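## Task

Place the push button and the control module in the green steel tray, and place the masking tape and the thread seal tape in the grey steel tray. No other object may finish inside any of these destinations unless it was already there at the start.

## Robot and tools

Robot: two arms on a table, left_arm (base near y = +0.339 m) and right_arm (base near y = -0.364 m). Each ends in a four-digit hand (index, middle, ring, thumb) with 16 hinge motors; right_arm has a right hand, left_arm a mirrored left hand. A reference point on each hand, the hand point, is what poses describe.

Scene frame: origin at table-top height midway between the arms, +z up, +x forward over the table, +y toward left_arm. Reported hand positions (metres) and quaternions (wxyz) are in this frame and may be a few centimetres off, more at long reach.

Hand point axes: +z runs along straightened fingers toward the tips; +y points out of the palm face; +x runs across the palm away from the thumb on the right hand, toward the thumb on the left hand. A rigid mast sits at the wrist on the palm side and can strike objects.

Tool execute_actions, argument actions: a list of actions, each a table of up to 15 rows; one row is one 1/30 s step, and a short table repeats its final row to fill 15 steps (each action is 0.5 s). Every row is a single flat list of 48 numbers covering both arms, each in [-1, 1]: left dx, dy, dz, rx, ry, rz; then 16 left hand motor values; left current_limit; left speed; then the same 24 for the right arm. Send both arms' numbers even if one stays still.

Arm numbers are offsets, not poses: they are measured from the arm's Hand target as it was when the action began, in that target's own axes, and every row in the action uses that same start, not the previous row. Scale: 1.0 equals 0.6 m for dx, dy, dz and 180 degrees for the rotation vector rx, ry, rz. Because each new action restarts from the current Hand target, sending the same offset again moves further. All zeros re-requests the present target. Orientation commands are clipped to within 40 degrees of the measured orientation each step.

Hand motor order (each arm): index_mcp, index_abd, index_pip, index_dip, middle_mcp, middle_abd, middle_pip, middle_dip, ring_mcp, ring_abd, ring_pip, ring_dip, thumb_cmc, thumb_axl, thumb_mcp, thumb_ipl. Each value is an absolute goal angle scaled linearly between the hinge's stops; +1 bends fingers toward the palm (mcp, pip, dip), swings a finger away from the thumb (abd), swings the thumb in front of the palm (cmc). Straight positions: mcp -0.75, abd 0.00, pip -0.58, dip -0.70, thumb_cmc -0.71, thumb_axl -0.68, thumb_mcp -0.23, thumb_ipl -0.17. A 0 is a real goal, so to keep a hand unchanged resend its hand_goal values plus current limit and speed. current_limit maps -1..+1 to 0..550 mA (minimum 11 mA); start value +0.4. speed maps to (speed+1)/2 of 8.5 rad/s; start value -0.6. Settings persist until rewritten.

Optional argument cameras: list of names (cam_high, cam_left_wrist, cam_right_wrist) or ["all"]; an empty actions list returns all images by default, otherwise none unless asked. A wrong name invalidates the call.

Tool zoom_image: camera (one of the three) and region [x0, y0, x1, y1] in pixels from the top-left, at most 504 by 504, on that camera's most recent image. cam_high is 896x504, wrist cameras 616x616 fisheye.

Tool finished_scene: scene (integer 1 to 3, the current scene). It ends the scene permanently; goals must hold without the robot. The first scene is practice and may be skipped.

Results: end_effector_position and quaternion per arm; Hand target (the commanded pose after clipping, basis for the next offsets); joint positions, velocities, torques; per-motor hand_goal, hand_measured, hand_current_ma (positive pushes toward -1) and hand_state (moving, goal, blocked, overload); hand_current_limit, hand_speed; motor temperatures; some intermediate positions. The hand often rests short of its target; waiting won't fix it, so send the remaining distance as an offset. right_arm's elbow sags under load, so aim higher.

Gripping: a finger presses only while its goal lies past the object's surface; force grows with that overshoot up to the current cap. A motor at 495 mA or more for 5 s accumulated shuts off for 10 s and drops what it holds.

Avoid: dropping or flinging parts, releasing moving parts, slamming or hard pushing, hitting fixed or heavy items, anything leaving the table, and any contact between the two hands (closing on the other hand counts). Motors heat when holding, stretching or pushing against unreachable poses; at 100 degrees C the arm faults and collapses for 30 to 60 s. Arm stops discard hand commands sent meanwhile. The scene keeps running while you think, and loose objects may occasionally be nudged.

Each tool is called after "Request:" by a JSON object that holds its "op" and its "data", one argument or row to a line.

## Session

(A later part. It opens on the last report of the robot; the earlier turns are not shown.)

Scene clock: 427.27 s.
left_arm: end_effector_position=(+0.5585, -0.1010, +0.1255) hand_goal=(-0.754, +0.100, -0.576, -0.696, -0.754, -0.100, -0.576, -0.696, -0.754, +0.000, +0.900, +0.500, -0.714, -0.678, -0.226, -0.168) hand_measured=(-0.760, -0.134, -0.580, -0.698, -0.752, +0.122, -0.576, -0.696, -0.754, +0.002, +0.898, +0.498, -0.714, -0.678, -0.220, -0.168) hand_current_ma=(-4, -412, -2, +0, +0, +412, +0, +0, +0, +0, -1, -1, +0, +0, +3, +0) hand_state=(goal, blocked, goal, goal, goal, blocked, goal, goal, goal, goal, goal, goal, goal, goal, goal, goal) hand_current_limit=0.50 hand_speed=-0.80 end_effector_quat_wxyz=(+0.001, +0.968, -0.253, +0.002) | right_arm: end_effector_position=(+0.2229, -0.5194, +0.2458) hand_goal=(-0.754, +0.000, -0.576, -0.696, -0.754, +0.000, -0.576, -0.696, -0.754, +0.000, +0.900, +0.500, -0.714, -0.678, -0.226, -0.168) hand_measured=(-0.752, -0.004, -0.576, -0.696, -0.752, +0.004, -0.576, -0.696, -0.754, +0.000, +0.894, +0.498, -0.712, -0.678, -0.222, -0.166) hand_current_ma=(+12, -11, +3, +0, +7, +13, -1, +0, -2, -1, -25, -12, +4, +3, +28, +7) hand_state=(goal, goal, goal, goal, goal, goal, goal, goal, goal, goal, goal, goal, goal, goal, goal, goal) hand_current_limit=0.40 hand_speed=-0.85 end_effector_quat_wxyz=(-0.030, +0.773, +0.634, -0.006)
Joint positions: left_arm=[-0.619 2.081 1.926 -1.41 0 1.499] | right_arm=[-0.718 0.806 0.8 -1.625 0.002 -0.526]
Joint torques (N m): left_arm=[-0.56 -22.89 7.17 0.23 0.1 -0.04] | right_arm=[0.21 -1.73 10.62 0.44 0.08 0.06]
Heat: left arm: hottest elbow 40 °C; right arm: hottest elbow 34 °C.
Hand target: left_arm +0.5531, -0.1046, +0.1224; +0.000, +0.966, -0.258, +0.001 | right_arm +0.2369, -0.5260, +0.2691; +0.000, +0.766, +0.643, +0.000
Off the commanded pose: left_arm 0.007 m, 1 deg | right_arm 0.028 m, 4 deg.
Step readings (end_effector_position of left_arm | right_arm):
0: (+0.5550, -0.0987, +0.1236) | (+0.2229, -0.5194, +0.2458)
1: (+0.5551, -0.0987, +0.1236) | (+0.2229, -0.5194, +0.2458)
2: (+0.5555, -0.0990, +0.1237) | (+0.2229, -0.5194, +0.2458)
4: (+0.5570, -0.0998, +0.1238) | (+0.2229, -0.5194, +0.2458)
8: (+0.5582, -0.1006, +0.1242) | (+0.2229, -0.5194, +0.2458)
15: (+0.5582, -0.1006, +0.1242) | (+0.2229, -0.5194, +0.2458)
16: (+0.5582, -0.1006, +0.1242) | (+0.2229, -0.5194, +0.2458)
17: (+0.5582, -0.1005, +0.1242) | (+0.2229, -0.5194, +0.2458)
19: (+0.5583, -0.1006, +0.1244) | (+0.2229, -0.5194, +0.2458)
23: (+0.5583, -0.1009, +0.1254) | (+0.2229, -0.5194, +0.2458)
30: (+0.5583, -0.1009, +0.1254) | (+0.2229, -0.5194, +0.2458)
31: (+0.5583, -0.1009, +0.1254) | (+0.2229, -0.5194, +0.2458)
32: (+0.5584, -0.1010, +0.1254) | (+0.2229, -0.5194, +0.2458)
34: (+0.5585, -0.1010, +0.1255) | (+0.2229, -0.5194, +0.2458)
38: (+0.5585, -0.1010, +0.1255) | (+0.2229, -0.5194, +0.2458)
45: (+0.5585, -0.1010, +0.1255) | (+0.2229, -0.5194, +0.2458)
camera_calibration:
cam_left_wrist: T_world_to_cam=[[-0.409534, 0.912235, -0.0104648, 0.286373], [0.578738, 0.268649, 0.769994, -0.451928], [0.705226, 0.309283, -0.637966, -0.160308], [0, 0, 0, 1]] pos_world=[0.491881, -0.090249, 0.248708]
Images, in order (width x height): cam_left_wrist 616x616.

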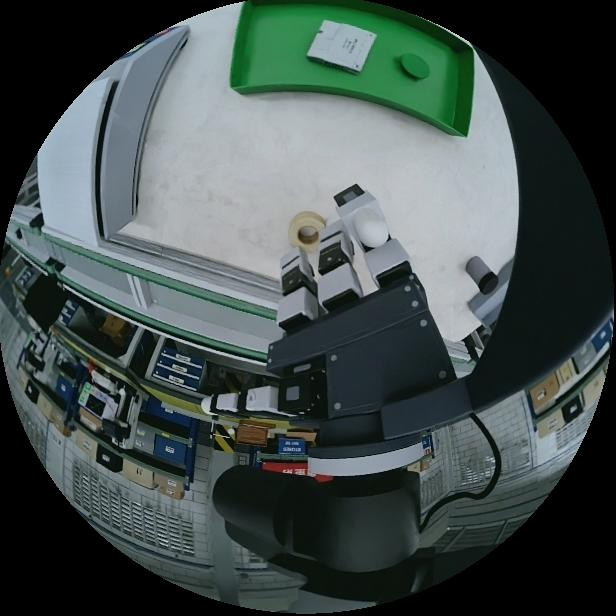

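Request:
{"op": "execute_actions", "data": {
  "actions": [
    [[0,0,0,0,0,0,-0.754,-0.22,-0.576,-0.696,-0.754,0.22,-0.576,-0.696,-0.754,0,0.9,0.5,-0.714,-0.678,-0.226,-0.168,0.4,-0.75,0,0,0,0,0,0,-0.754,0,-0.576,-0.696,-0.754,0,-0.576,-0.696,-0.754,0,0.9,0.5,-0.714,-0.678,-0.226,-0.168,0.4,-0.85]],
    [[0,0.015,0,0,0,0,-0.754,-0.22,-0.576,-0.696,-0.754,0.22,-0.576,-0.696,-0.754,0,0.9,0.5,-0.714,-0.678,-0.226,-0.168,0.4,-0.8,0,0,0,0,0,0,-0.754,0,-0.576,-0.696,-0.754,0,-0.576,-0.696,-0.754,0,0.9,0.5,-0.714,-0.678,-0.226,-0.168,0.4,-0.85]],
    [[0,0,0,0,0,0,-0.754,-0.05,-0.576,-0.696,-0.754,0.05,-0.576,-0.696,-0.754,0,0.9,0.5,-0.714,-0.678,-0.226,-0.168,0.4,-0.8,0,0,0,0,0,0,-0.754,0,-0.576,-0.696,-0.754,0,-0.576,-0.696,-0.754,0,0.9,0.5,-0.714,-0.678,-0.226,-0.168,0.4,-0.85]],
    [[0,0,0,0,0,0,-0.754,0.1,-0.576,-0.696,-0.754,-0.1,-0.576,-0.696,-0.754,0,0.9,0.5,-0.714,-0.678,-0.226,-0.168,0.5,-0.8,0,0,0,0,0,0,-0.754,0,-0.576,-0.696,-0.754,0,-0.576,-0.696,-0.754,0,0.9,0.5,-0.714,-0.678,-0.226,-0.168,0.4,-0.85]]
  ],
  "cameras": ["cam_left_wrist"]
}}

Request:
{"op": "zoom_image", "data": {
  "camera": "cam_left_wrist",
  "region": [220, 150, 420, 350]
}}

Scene clock: 437.27 s.
left_arm: end_effector_position=(+0.5542, -0.1057, +0.1250) hand_goal=(-0.754, +0.100, -0.576, -0.696, -0.754, -0.100, -0.576, -0.696, -0.754, +0.000, +0.900, +0.500, -0.714, -0.678, -0.226, -0.168) hand_measured=(-0.782, -0.140, -0.592, -0.704, -0.752, +0.130, -0.576, -0.696, -0.754, +0.002, +0.898, +0.498, -0.714, -0.678, -0.220, -0.168) hand_current_ma=(-33, -413, -12, -5, +0, +412, +0, +0, +0, +0, -1, -1, +0, +0, +3, +0) hand_state=(blocked, blocked, goal, goal, goal, blocked, goal, goal, goal, goal, goal, goal, goal, goal, goal, goal) hand_current_limit=0.50 hand_speed=-0.80 end_effector_quat_wxyz=(-0.001, +0.967, -0.256, +0.003) | right_arm: end_effector_position=(+0.2229, -0.5194, +0.2458) hand_goal=(-0.754, +0.000, -0.576, -0.696, -0.754, +0.000, -0.576, -0.696, -0.754, +0.000, +0.900, +0.500, -0.714, -0.678, -0.226, -0.168) hand_measured=(-0.752, -0.004, -0.576, -0.696, -0.752, +0.004, -0.576, -0.696, -0.754, +0.000, +0.894, +0.498, -0.712, -0.678, -0.222, -0.166) hand_current_ma=(+12, -11, +3, +0, +7, +13, -1, +0, -2, -1, -25, -12, +4, +3, +28, +7) hand_state=(goal, goal, goal, goal, goal, goal, goal, goal, goal, goal, goal, goal, goal, goal, goal, goal) hand_current_limit=0.40 hand_speed=-0.85 end_effector_quat_wxyz=(-0.030, +0.773, +0.634, -0.006)
Joint positions: left_arm=[-0.629 2.081 1.925 -1.41 -0.003 1.496] | right_arm=[-0.718 0.806 0.8 -1.625 0.002 -0.526]
Joint torques (N m): left_arm=[-0.79 -23 7.46 0.28 0.22 -0.17] | right_arm=[0.03 -1.85 10.61 0.46 0.08 0.06]
Heat: left arm: hottest elbow 40 °C; right arm: hottest elbow 34 °C.
Hand target: left_arm +0.5487, -0.1123, +0.1222; +0.000, +0.966, -0.258, +0.000 | right_arm +0.2369, -0.5260, +0.2691; +0.000, +0.766, +0.643, +0.000
Off the commanded pose: left_arm 0.009 m, 0 deg | right_arm 0.028 m, 4 deg.
Step readings (end_effector_position of left_arm | right_arm):
0: (+0.5585, -0.1010, +0.1255) | (+0.2229, -0.5194, +0.2458)
1: (+0.5585, -0.1010, +0.1255) | (+0.2229, -0.5194, +0.2458)
2: (+0.5585, -0.1010, +0.1255) | (+0.2229, -0.5194, +0.2458)
4: (+0.5585, -0.1010, +0.1255) | (+0.2229, -0.5194, +0.2458)
8: (+0.5583, -0.1009, +0.1254) | (+0.2229, -0.5194, +0.2458)
15: (+0.5582, -0.1008, +0.1252) | (+0.2229, -0.5194, +0.2458)
16: (+0.5577, -0.1014, +0.1252) | (+0.2229, -0.5194, +0.2458)
17: (+0.5574, -0.1017, +0.1252) | (+0.2229, -0.5194, +0.2458)
19: (+0.5562, -0.1032, +0.1251) | (+0.2229, -0.5194, +0.2458)
23: (+0.5542, -0.1055, +0.1250) | (+0.2229, -0.5194, +0.2458)
30: (+0.5542, -0.1057, +0.1250) | (+0.2229, -0.5194, +0.2458)
31: (+0.5542, -0.1057, +0.1250) | (+0.2229, -0.5194, +0.2458)
32: (+0.5542, -0.1057, +0.1250) | (+0.2229, -0.5194, +0.2458)
34: (+0.5542, -0.1057, +0.1250) | (+0.2229, -0.5194, +0.2458)
38: (+0.5542, -0.1057, +0.1250) | (+0.2229, -0.5194, +0.2458)
45: (+0.5542, -0.1057, +0.1250) | (+0.2229, -0.5194, +0.2458)
46: (+0.5542, -0.1057, +0.1250) | (+0.2229, -0.5194, +0.2458)
47: (+0.5542, -0.1057, +0.1250) | (+0.2229, -0.5194, +0.2458)
49: (+0.5542, -0.1057, +0.1250) | (+0.2229, -0.5194, +0.2458)
53: (+0.5542, -0.1057, +0.1250) | (+0.2229, -0.5194, +0.2458)
60: (+0.5542, -0.1057, +0.1250) | (+0.2229, -0.5194, +0.2458)
camera_calibration:
cam_left_wrist: T_world_to_cam=[[-0.402586, 0.915346, -0.00811166, 0.285091], [0.579746, 0.261821, 0.771585, -0.449297], [0.708392, 0.305927, -0.636074, -0.158431], [0, 0, 0, 1]] pos_world=[0.487483, -0.0948539, 0.24821]
Images, in order (width x height): cam_left_wrist 616x616.

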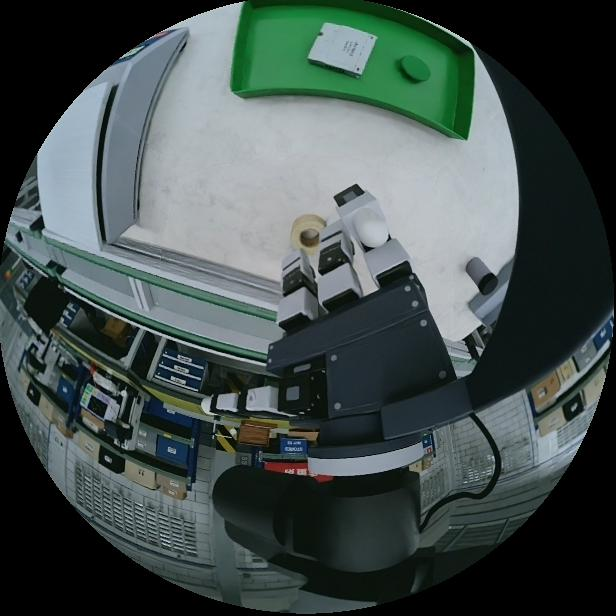

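Scaled by 2.520 from the camera's 616x616 image, which has a finer 880x880 frame.

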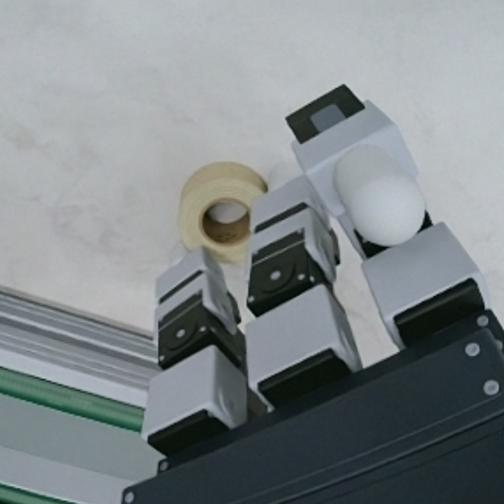

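Request:
{"op": "execute_actions", "data": {
  "actions": [
    [[0,0,-0.02,0,0,0,-0.754,0.1,-0.576,-0.696,-0.754,-0.1,-0.576,-0.696,-0.754,0,0.9,0.5,-0.714,-0.678,-0.226,-0.168,0.5,-0.8,0,0,0,0,0,0,-0.754,0,-0.576,-0.696,-0.754,0,-0.576,-0.696,-0.754,0,0.9,0.5,-0.714,-0.678,-0.226,-0.168,0.4,-0.85]],
    [[0,0,-0.03,0,0,0,-0.754,0.1,-0.576,-0.696,-0.754,-0.1,-0.576,-0.696,-0.754,0,0.9,0.5,-0.714,-0.678,-0.226,-0.168,0.5,-0.8,0,0,0,0,0,0,-0.754,0,-0.576,-0.696,-0.754,0,-0.576,-0.696,-0.754,0,0.9,0.5,-0.714,-0.678,-0.226,-0.168,0.4,-0.85]],
    [[0,0,-0.04,0,0,0,-0.754,0.1,-0.576,-0.696,-0.754,-0.1,-0.576,-0.696,-0.754,0,0.9,0.5,-0.714,-0.678,-0.226,-0.168,0.5,-0.8,0,0,0,0,0,0,-0.754,0,-0.576,-0.696,-0.754,0,-0.576,-0.696,-0.754,0,0.9,0.5,-0.714,-0.678,-0.226,-0.168,0.4,-0.85]],
    [[0,0,-0.05,0,0,0,-0.754,0.1,-0.576,-0.696,-0.754,-0.1,-0.576,-0.696,-0.754,0,0.9,0.5,-0.714,-0.678,-0.226,-0.168,0.5,-0.8,0,0,0,0,0,0,-0.754,0,-0.576,-0.696,-0.754,0,-0.576,-0.696,-0.754,0,0.9,0.5,-0.714,-0.678,-0.226,-0.168,0.4,-0.85]]
  ],
  "cameras": ["all"]
}}

Request:
{"op": "zoom_image", "data": {
  "camera": "cam_left_wrist",
  "region": [220, 150, 420, 350]
}}

Scene clock: 446.30 s.
left_arm: end_effector_position=(+0.5421, -0.1016, +0.1730) hand_goal=(-0.754, +0.100, -0.576, -0.696, -0.754, -0.100, -0.576, -0.696, -0.754, +0.000, +0.900, +0.500, -0.714, -0.678, -0.226, -0.168) hand_measured=(-0.782, -0.136, -0.592, -0.704, -0.740, +0.126, -0.570, -0.696, -0.754, +0.002, +0.898, +0.498, -0.714, -0.678, -0.220, -0.168) hand_current_ma=(-32, -412, -12, -5, +12, +412, +2, +0, +0, +0, -1, -1, +0, +0, +3, +0) hand_state=(blocked, blocked, goal, goal, goal, blocked, goal, goal, goal, goal, goal, goal, goal, goal, goal, goal) hand_current_limit=0.50 hand_speed=-0.80 end_effector_quat_wxyz=(-0.011, +0.966, -0.259, -0.027) | right_arm: end_effector_position=(+0.2229, -0.5194, +0.2458) hand_goal=(-0.754, +0.000, -0.576, -0.696, -0.754, +0.000, -0.576, -0.696, -0.754, +0.000, +0.900, +0.500, -0.714, -0.678, -0.226, -0.168) hand_measured=(-0.752, -0.004, -0.576, -0.696, -0.752, +0.004, -0.576, -0.696, -0.754, +0.000, +0.894, +0.498, -0.712, -0.678, -0.222, -0.166) hand_current_ma=(+12, -11, +3, +0, +7, +13, -1, +0, -2, -1, -25, -12, +4, +3, +28, +7) hand_state=(goal, goal, goal, goal, goal, goal, goal, goal, goal, goal, goal, goal, goal, goal, goal, goal) hand_current_limit=0.40 hand_speed=-0.85 end_effector_quat_wxyz=(-0.030, +0.773, +0.634, -0.006)
Joint positions: left_arm=[-0.634 2.078 2.051 -1.602 -0.003 1.496] | right_arm=[-0.718 0.806 0.8 -1.625 0.002 -0.526]
Joint torques (N m): left_arm=[-0.44 -24.18 11.69 -0.47 0.26 -0.14] | right_arm=[0.09 -1.73 10.62 0.44 0.08 0.06]
Heat: left arm: hottest elbow 40 °C; right arm: hottest elbow 34 °C.
Hand target: left_arm +0.5487, -0.1123, +0.2065; +0.000, +0.966, -0.258, +0.001 | right_arm +0.2369, -0.5260, +0.2691; +0.000, +0.766, +0.643, +0.000
Off the commanded pose: left_arm 0.036 m, 3 deg | right_arm 0.028 m, 4 deg.
Step readings (end_effector_position of left_arm | right_arm):
0: (+0.5542, -0.1057, +0.1250) | (+0.2229, -0.5194, +0.2458)
1: (+0.5539, -0.1055, +0.1249) | (+0.2229, -0.5194, +0.2458)
2: (+0.5539, -0.1055, +0.1249) | (+0.2229, -0.5194, +0.2458)
4: (+0.5539, -0.1055, +0.1249) | (+0.2229, -0.5194, +0.2458)
8: (+0.5539, -0.1055, +0.1249) | (+0.2229, -0.5194, +0.2458)
15: (+0.5539, -0.1055, +0.1249) | (+0.2229, -0.5194, +0.2458)
16: (+0.5533, -0.1051, +0.1261) | (+0.2229, -0.5194, +0.2458)
17: (+0.5516, -0.1042, +0.1267) | (+0.2229, -0.5194, +0.2458)
19: (+0.5474, -0.1023, +0.1263) | (+0.2229, -0.5194, +0.2458)
23: (+0.5456, -0.1023, +0.1268) | (+0.2229, -0.5194, +0.2458)
30: (+0.5455, -0.1023, +0.1268) | (+0.2229, -0.5194, +0.2458)
31: (+0.5452, -0.1021, +0.1291) | (+0.2229, -0.5194, +0.2458)
32: (+0.5432, -0.1008, +0.1311) | (+0.2229, -0.5194, +0.2458)
34: (+0.5391, -0.0983, +0.1335) | (+0.2229, -0.5194, +0.2458)
38: (+0.5387, -0.0992, +0.1387) | (+0.2229, -0.5194, +0.2458)
45: (+0.5387, -0.0993, +0.1396) | (+0.2229, -0.5194, +0.2458)
46: (+0.5378, -0.0987, +0.1423) | (+0.2229, -0.5194, +0.2458)
47: (+0.5367, -0.0979, +0.1453) | (+0.2229, -0.5194, +0.2458)
49: (+0.5358, -0.0973, +0.1522) | (+0.2229, -0.5194, +0.2458)
53: (+0.5408, -0.1007, +0.1680) | (+0.2229, -0.5194, +0.2458)
60: (+0.5421, -0.1016, +0.1730) | (+0.2229, -0.5194, +0.2458)
camera_calibration:
cam_left_wrist: T_world_to_cam=[[-0.397053, 0.916678, 0.0452922, 0.264709], [0.621079, 0.232028, 0.748614, -0.501912], [0.675729, 0.325369, -0.661457, -0.096508], [0, 0, 0, 1]] pos_world=[0.482044, -0.0947941, 0.299913]
cam_right_wrist: T_world_to_cam=[[0.451037, -0.886421, -0.104034, -0.496794], [-0.541234, -0.364339, 0.757841, -0.303334], [-0.70967, -0.285508, -0.644091, 0.288211], [0, 0, 0, 1]] pos_world=[0.264433, -0.468599, 0.363829]

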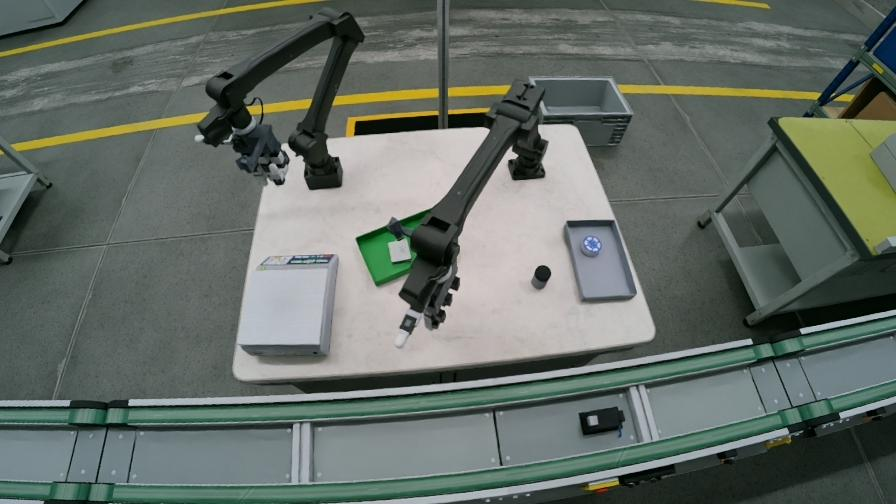

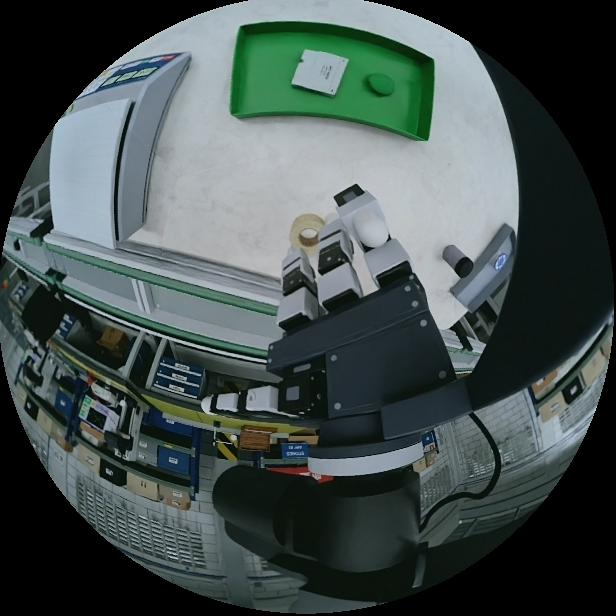

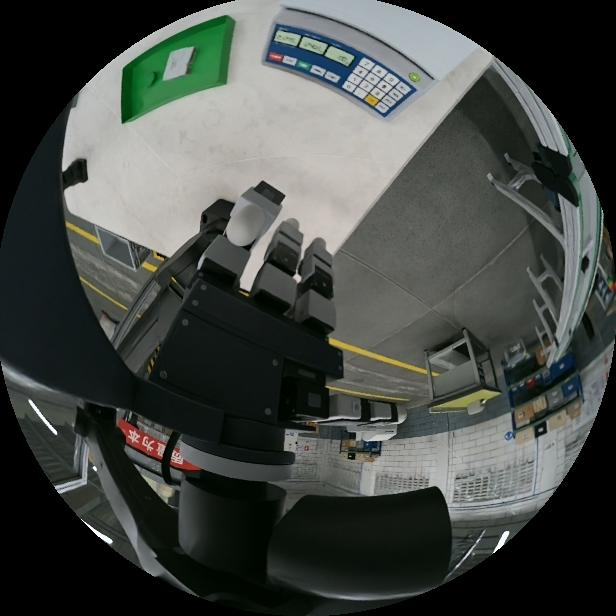

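Scaled by 2.520 from the camera's 616x616 image, which has a finer 880x880 frame.

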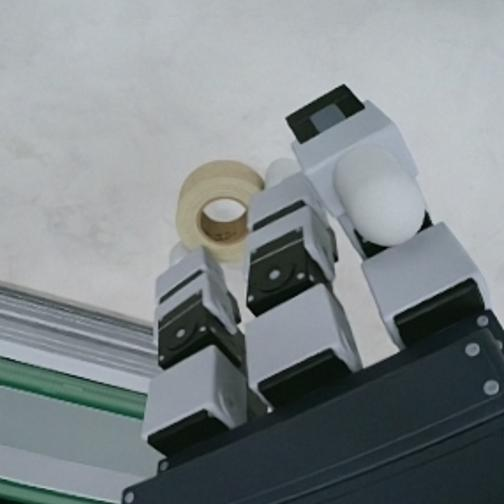

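Request:
{"op": "execute_actions", "data": {
  "actions": [
    [[-0.08,-0.12,-0.05,0,0,-0.0324,-0.754,0.1,-0.576,-0.696,-0.754,-0.1,-0.576,-0.696,-0.754,0,0.9,0.5,-0.714,-0.678,-0.226,-0.168,0.5,-0.8,0,0,0,0,0,0,-0.754,0,-0.576,-0.696,-0.754,0,-0.576,-0.696,-0.754,0,0.9,0.5,-0.714,-0.678,-0.226,-0.168,0.4,-0.85]],
    [[-0.0676,-0.127,-0.05,0,0,-0.0324,-0.754,0.1,-0.576,-0.696,-0.754,-0.1,-0.576,-0.696,-0.754,0,0.9,0.5,-0.714,-0.678,-0.226,-0.168,0.5,-0.8,0,0,0,0,0,0,-0.754,0,-0.576,-0.696,-0.754,0,-0.576,-0.696,-0.754,0,0.9,0.5,-0.714,-0.678,-0.226,-0.168,0.4,-0.85]],
    [[-0.054,-0.1334,-0.04,0,0,-0.0324,-0.754,0.1,-0.576,-0.696,-0.754,-0.1,-0.576,-0.696,-0.754,0,0.9,0.5,-0.714,-0.678,-0.226,-0.168,0.5,-0.8,0,0,0,0,0,0,-0.754,0,-0.576,-0.696,-0.754,0,-0.576,-0.696,-0.754,0,0.9,0.5,-0.714,-0.678,-0.226,-0.168,0.4,-0.85]]
  ],
  "cameras": ["cam_high"]
}}

Request:
{"op": "zoom_image", "data": {
  "camera": "cam_high",
  "region": [380, 180, 640, 340]
}}

Scene clock: 460.53 s.
left_arm: end_effector_position=(+0.5300, +0.1471, +0.2783) hand_goal=(-0.754, +0.100, -0.576, -0.696, -0.754, -0.100, -0.576, -0.696, -0.754, +0.000, +0.900, +0.500, -0.714, -0.678, -0.226, -0.168) hand_measured=(-0.772, -0.134, -0.590, -0.704, -0.728, +0.124, -0.568, -0.694, -0.754, +0.002, +0.898, +0.498, -0.714, -0.678, -0.222, -0.168) hand_current_ma=(-18, -412, -11, -5, +30, +412, +5, +0, +0, +0, -1, -1, +0, +0, +3, +0) hand_state=(goal, blocked, goal, goal, blocked, blocked, goal, goal, goal, goal, goal, goal, goal, goal, goal, goal) hand_current_limit=0.50 hand_speed=-0.80 end_effector_quat_wxyz=(-0.002, +0.995, -0.100, -0.008) | right_arm: end_effector_position=(+0.2229, -0.5194, +0.2458) hand_goal=(-0.754, +0.000, -0.576, -0.696, -0.754, +0.000, -0.576, -0.696, -0.754, +0.000, +0.900, +0.500, -0.714, -0.678, -0.226, -0.168) hand_measured=(-0.752, -0.004, -0.576, -0.696, -0.752, +0.004, -0.576, -0.696, -0.754, +0.000, +0.894, +0.498, -0.712, -0.678, -0.222, -0.166) hand_current_ma=(+12, -11, +3, +0, +7, +13, -1, +0, -2, -1, -25, -12, +4, +3, +28, +7) hand_state=(goal, goal, goal, goal, goal, goal, goal, goal, goal, goal, goal, goal, goal, goal, goal, goal) hand_current_limit=0.40 hand_speed=-0.85 end_effector_quat_wxyz=(-0.030, +0.773, +0.634, -0.006)
Joint positions: left_arm=[-0.249 1.642 1.691 -1.637 -0.002 1.558] | right_arm=[-0.718 0.806 0.8 -1.625 0.002 -0.526]
Joint torques (N m): left_arm=[-0.73 -16.03 9.47 -0.34 0.22 0.08] | right_arm=[0.09 -1.73 10.62 0.46 0.08 0.06]
Heat: left arm: hottest elbow 41 °C; right arm: hottest elbow 34 °C.
Hand target: left_arm +0.5309, +0.1463, +0.2902; +0.000, +0.994, -0.108, +0.001 | right_arm +0.2369, -0.5260, +0.2691; +0.000, +0.766, +0.643, +0.000
Off the commanded pose: left_arm 0.012 m, 1 deg | right_arm 0.028 m, 4 deg.
Step readings (end_effector_position of left_arm | right_arm):
0: (+0.5421, -0.1016, +0.1730) | (+0.2229, -0.5194, +0.2458)
1: (+0.5408, -0.0947, +0.1720) | (+0.2229, -0.5194, +0.2458)
2: (+0.5355, -0.0886, +0.1721) | (+0.2229, -0.5194, +0.2458)
4: (+0.5238, -0.0631, +0.1745) | (+0.2229, -0.5194, +0.2458)
8: (+0.5365, -0.0259, +0.2027) | (+0.2229, -0.5194, +0.2458)
15: (+0.5423, -0.0115, +0.2292) | (+0.2229, -0.5194, +0.2458)
16: (+0.5407, -0.0062, +0.2274) | (+0.2229, -0.5194, +0.2458)
17: (+0.5355, -0.0032, +0.2253) | (+0.2229, -0.5194, +0.2458)
19: (+0.5261, +0.0180, +0.2226) | (+0.2229, -0.5194, +0.2458)
23: (+0.5364, +0.0581, +0.2369) | (+0.2229, -0.5194, +0.2458)
30: (+0.5393, +0.0709, +0.2529) | (+0.2229, -0.5194, +0.2458)
31: (+0.5379, +0.0761, +0.2526) | (+0.2229, -0.5194, +0.2458)
32: (+0.5334, +0.0787, +0.2519) | (+0.2229, -0.5194, +0.2458)
34: (+0.5274, +0.1012, +0.2524) | (+0.2229, -0.5194, +0.2458)
38: (+0.5354, +0.1483, +0.2670) | (+0.2229, -0.5194, +0.2458)
45: (+0.5334, +0.1554, +0.2783) | (+0.2229, -0.5194, +0.2458)
Images, in order (width x height): cam_high 896x504.

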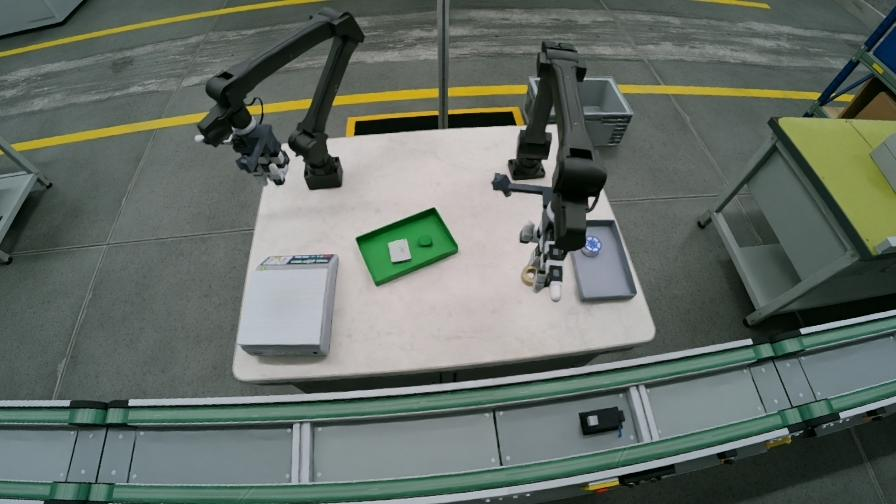

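Scaled by 1.938 from the camera's 896x504 image, which has a finer 1280x720 frame.

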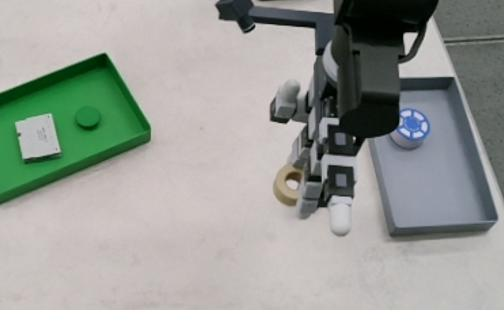

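Request:
{"op": "execute_actions", "data": {
  "actions": [
    [[-0.04,-0.1382,0,0,0,-0.0324,-0.754,0.1,-0.576,-0.696,-0.754,-0.1,-0.576,-0.696,-0.754,0,0.9,0.5,-0.714,-0.678,-0.226,-0.168,0.5,-0.8,0,0,0,0,0,0,-0.754,0,-0.576,-0.696,-0.754,0,-0.576,-0.696,-0.754,0,0.9,0.5,-0.714,-0.678,-0.226,-0.168,0.4,-0.85]],
    [[-0.028,-0.14,0,0,0,-0.0324,-0.754,0.1,-0.576,-0.696,-0.754,-0.1,-0.576,-0.696,-0.754,0,0.9,0.5,-0.714,-0.678,-0.226,-0.168,0.5,-0.8,0,0,0,0,0,0,-0.754,0,-0.576,-0.696,-0.754,0,-0.576,-0.696,-0.754,0,0.9,0.5,-0.714,-0.678,-0.226,-0.168,0.4,-0.85]],
    [[-0.014,-0.14,0,0,0,-0.0324,-0.754,0.1,-0.576,-0.696,-0.754,-0.1,-0.576,-0.696,-0.754,0,0.9,0.5,-0.714,-0.678,-0.226,-0.168,0.5,-0.8,0,0,0,0,0,0,-0.754,0,-0.576,-0.696,-0.754,0,-0.576,-0.696,-0.754,0,0.9,0.5,-0.714,-0.678,-0.226,-0.168,0.4,-0.85]]
  ],
  "cameras": ["cam_high", "cam_left_wrist"]
}}

Request:
{"op": "zoom_image", "data": {
  "camera": "cam_high",
  "region": [500, 200, 680, 340]
}}

Scene clock: 466.77 s.
left_arm: end_effector_position=(+0.5077, +0.4004, +0.2752) hand_goal=(-0.754, +0.100, -0.576, -0.696, -0.754, -0.100, -0.576, -0.696, -0.754, +0.000, +0.900, +0.500, -0.714, -0.678, -0.226, -0.168) hand_measured=(-0.774, -0.134, -0.588, -0.704, -0.724, +0.124, -0.566, -0.694, -0.754, +0.002, +0.898, +0.498, -0.716, -0.678, -0.222, -0.168) hand_current_ma=(-21, -412, -9, -5, +40, +412, +6, +0, +0, +0, -1, -1, +0, +0, +2, +0) hand_state=(blocked, blocked, goal, goal, blocked, blocked, goal, goal, goal, goal, goal, goal, goal, goal, goal, goal) hand_current_limit=0.50 hand_speed=-0.80 end_effector_quat_wxyz=(+0.004, +0.998, +0.052, -0.018) | right_arm: end_effector_position=(+0.2229, -0.5194, +0.2458) hand_goal=(-0.754, +0.000, -0.576, -0.696, -0.754, +0.000, -0.576, -0.696, -0.754, +0.000, +0.900, +0.500, -0.714, -0.678, -0.226, -0.168) hand_measured=(-0.752, -0.004, -0.576, -0.696, -0.752, +0.004, -0.576, -0.696, -0.754, +0.000, +0.894, +0.498, -0.712, -0.678, -0.222, -0.166) hand_current_ma=(+12, -11, +3, +0, +7, +13, -1, +0, -2, -1, -25, -12, +4, +3, +28, +7) hand_state=(goal, goal, goal, goal, goal, goal, goal, goal, goal, goal, goal, goal, goal, goal, goal, goal) hand_current_limit=0.40 hand_speed=-0.85 end_effector_quat_wxyz=(-0.030, +0.773, +0.634, -0.006)
Joint positions: left_arm=[0.283 1.557 1.579 -1.629 -0.001 1.786] | right_arm=[-0.718 0.806 0.8 -1.625 0.002 -0.526]
Joint torques (N m): left_arm=[-0.79 -15.79 9.51 0.02 0.18 0.05] | right_arm=[0.09 -1.73 10.59 0.49 0.08 0.06]
Heat: left arm: hottest elbow 41 °C; right arm: hottest elbow 35 °C.
Hand target: left_arm +0.5106, +0.4018, +0.2901; +0.000, +0.999, +0.045, +0.000 | right_arm +0.2369, -0.5260, +0.2691; +0.000, +0.766, +0.643, +0.000
Off the commanded pose: left_arm 0.015 m, 2 deg | right_arm 0.028 m, 4 deg.
Step readings (end_effector_position of left_arm | right_arm):
0: (+0.5300, +0.1471, +0.2783) | (+0.2229, -0.5194, +0.2458)
1: (+0.5289, +0.1547, +0.2762) | (+0.2229, -0.5194, +0.2458)
2: (+0.5263, +0.1596, +0.2753) | (+0.2229, -0.5194, +0.2458)
4: (+0.5228, +0.1894, +0.2709) | (+0.2229, -0.5194, +0.2458)
8: (+0.5299, +0.2435, +0.2719) | (+0.2229, -0.5194, +0.2458)
15: (+0.5276, +0.2402, +0.2736) | (+0.2229, -0.5194, +0.2458)
16: (+0.5256, +0.2439, +0.2731) | (+0.2229, -0.5194, +0.2458)
17: (+0.5231, +0.2461, +0.2733) | (+0.2229, -0.5194, +0.2458)
19: (+0.5198, +0.2729, +0.2722) | (+0.2229, -0.5194, +0.2458)
23: (+0.5200, +0.3273, +0.2740) | (+0.2229, -0.5194, +0.2458)
30: (+0.5184, +0.3252, +0.2747) | (+0.2229, -0.5194, +0.2458)
31: (+0.5177, +0.3289, +0.2750) | (+0.2229, -0.5194, +0.2458)
32: (+0.5170, +0.3315, +0.2759) | (+0.2229, -0.5194, +0.2458)
34: (+0.5150, +0.3590, +0.2757) | (+0.2229, -0.5194, +0.2458)
38: (+0.5077, +0.4116, +0.2748) | (+0.2229, -0.5194, +0.2458)
45: (+0.5070, +0.4076, +0.2749) | (+0.2229, -0.5194, +0.2458)
camera_calibration:
cam_left_wrist: T_world_to_cam=[[-0.860415, 0.509256, 0.0185761, 0.192084], [0.348397, 0.56125, 0.750745, -0.667483], [0.371895, 0.652424, -0.660331, -0.14604], [0, 0, 0, 1]] pos_world=[0.452132, 0.372085, 0.401107]
Images, in order (width x height): cam_high 896x504, cam_left_wrist 616x616.

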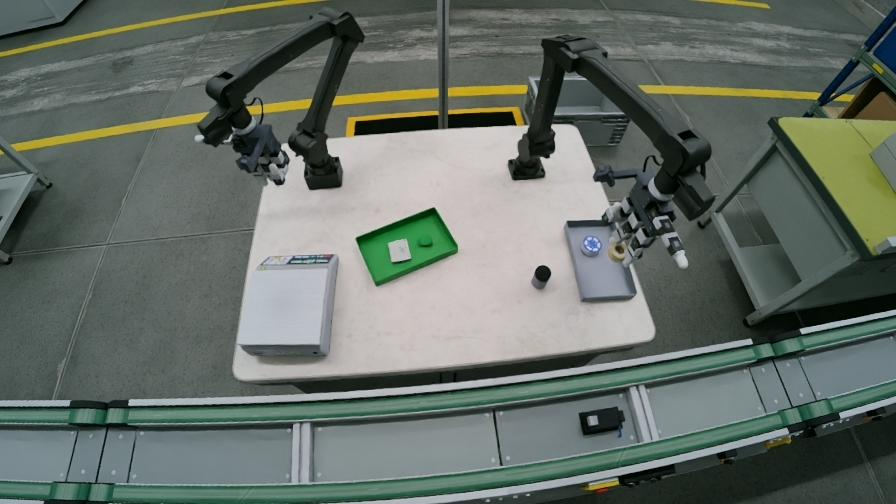

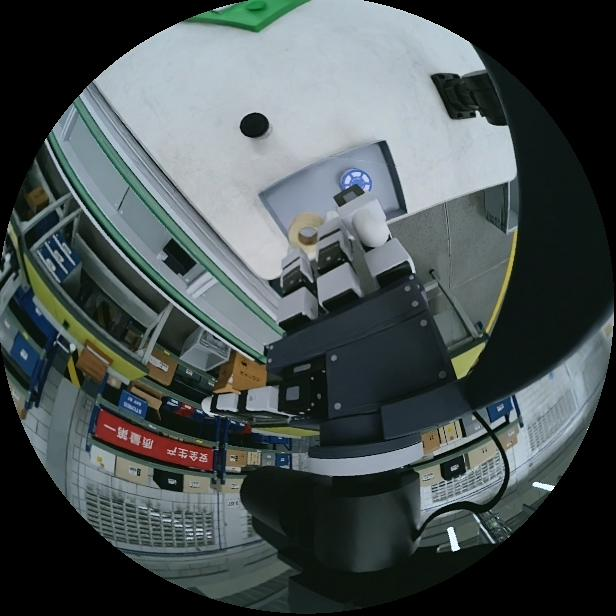

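Scaled by 2.800 from the camera's 896x504 image, which has a finer 1280x720 frame.

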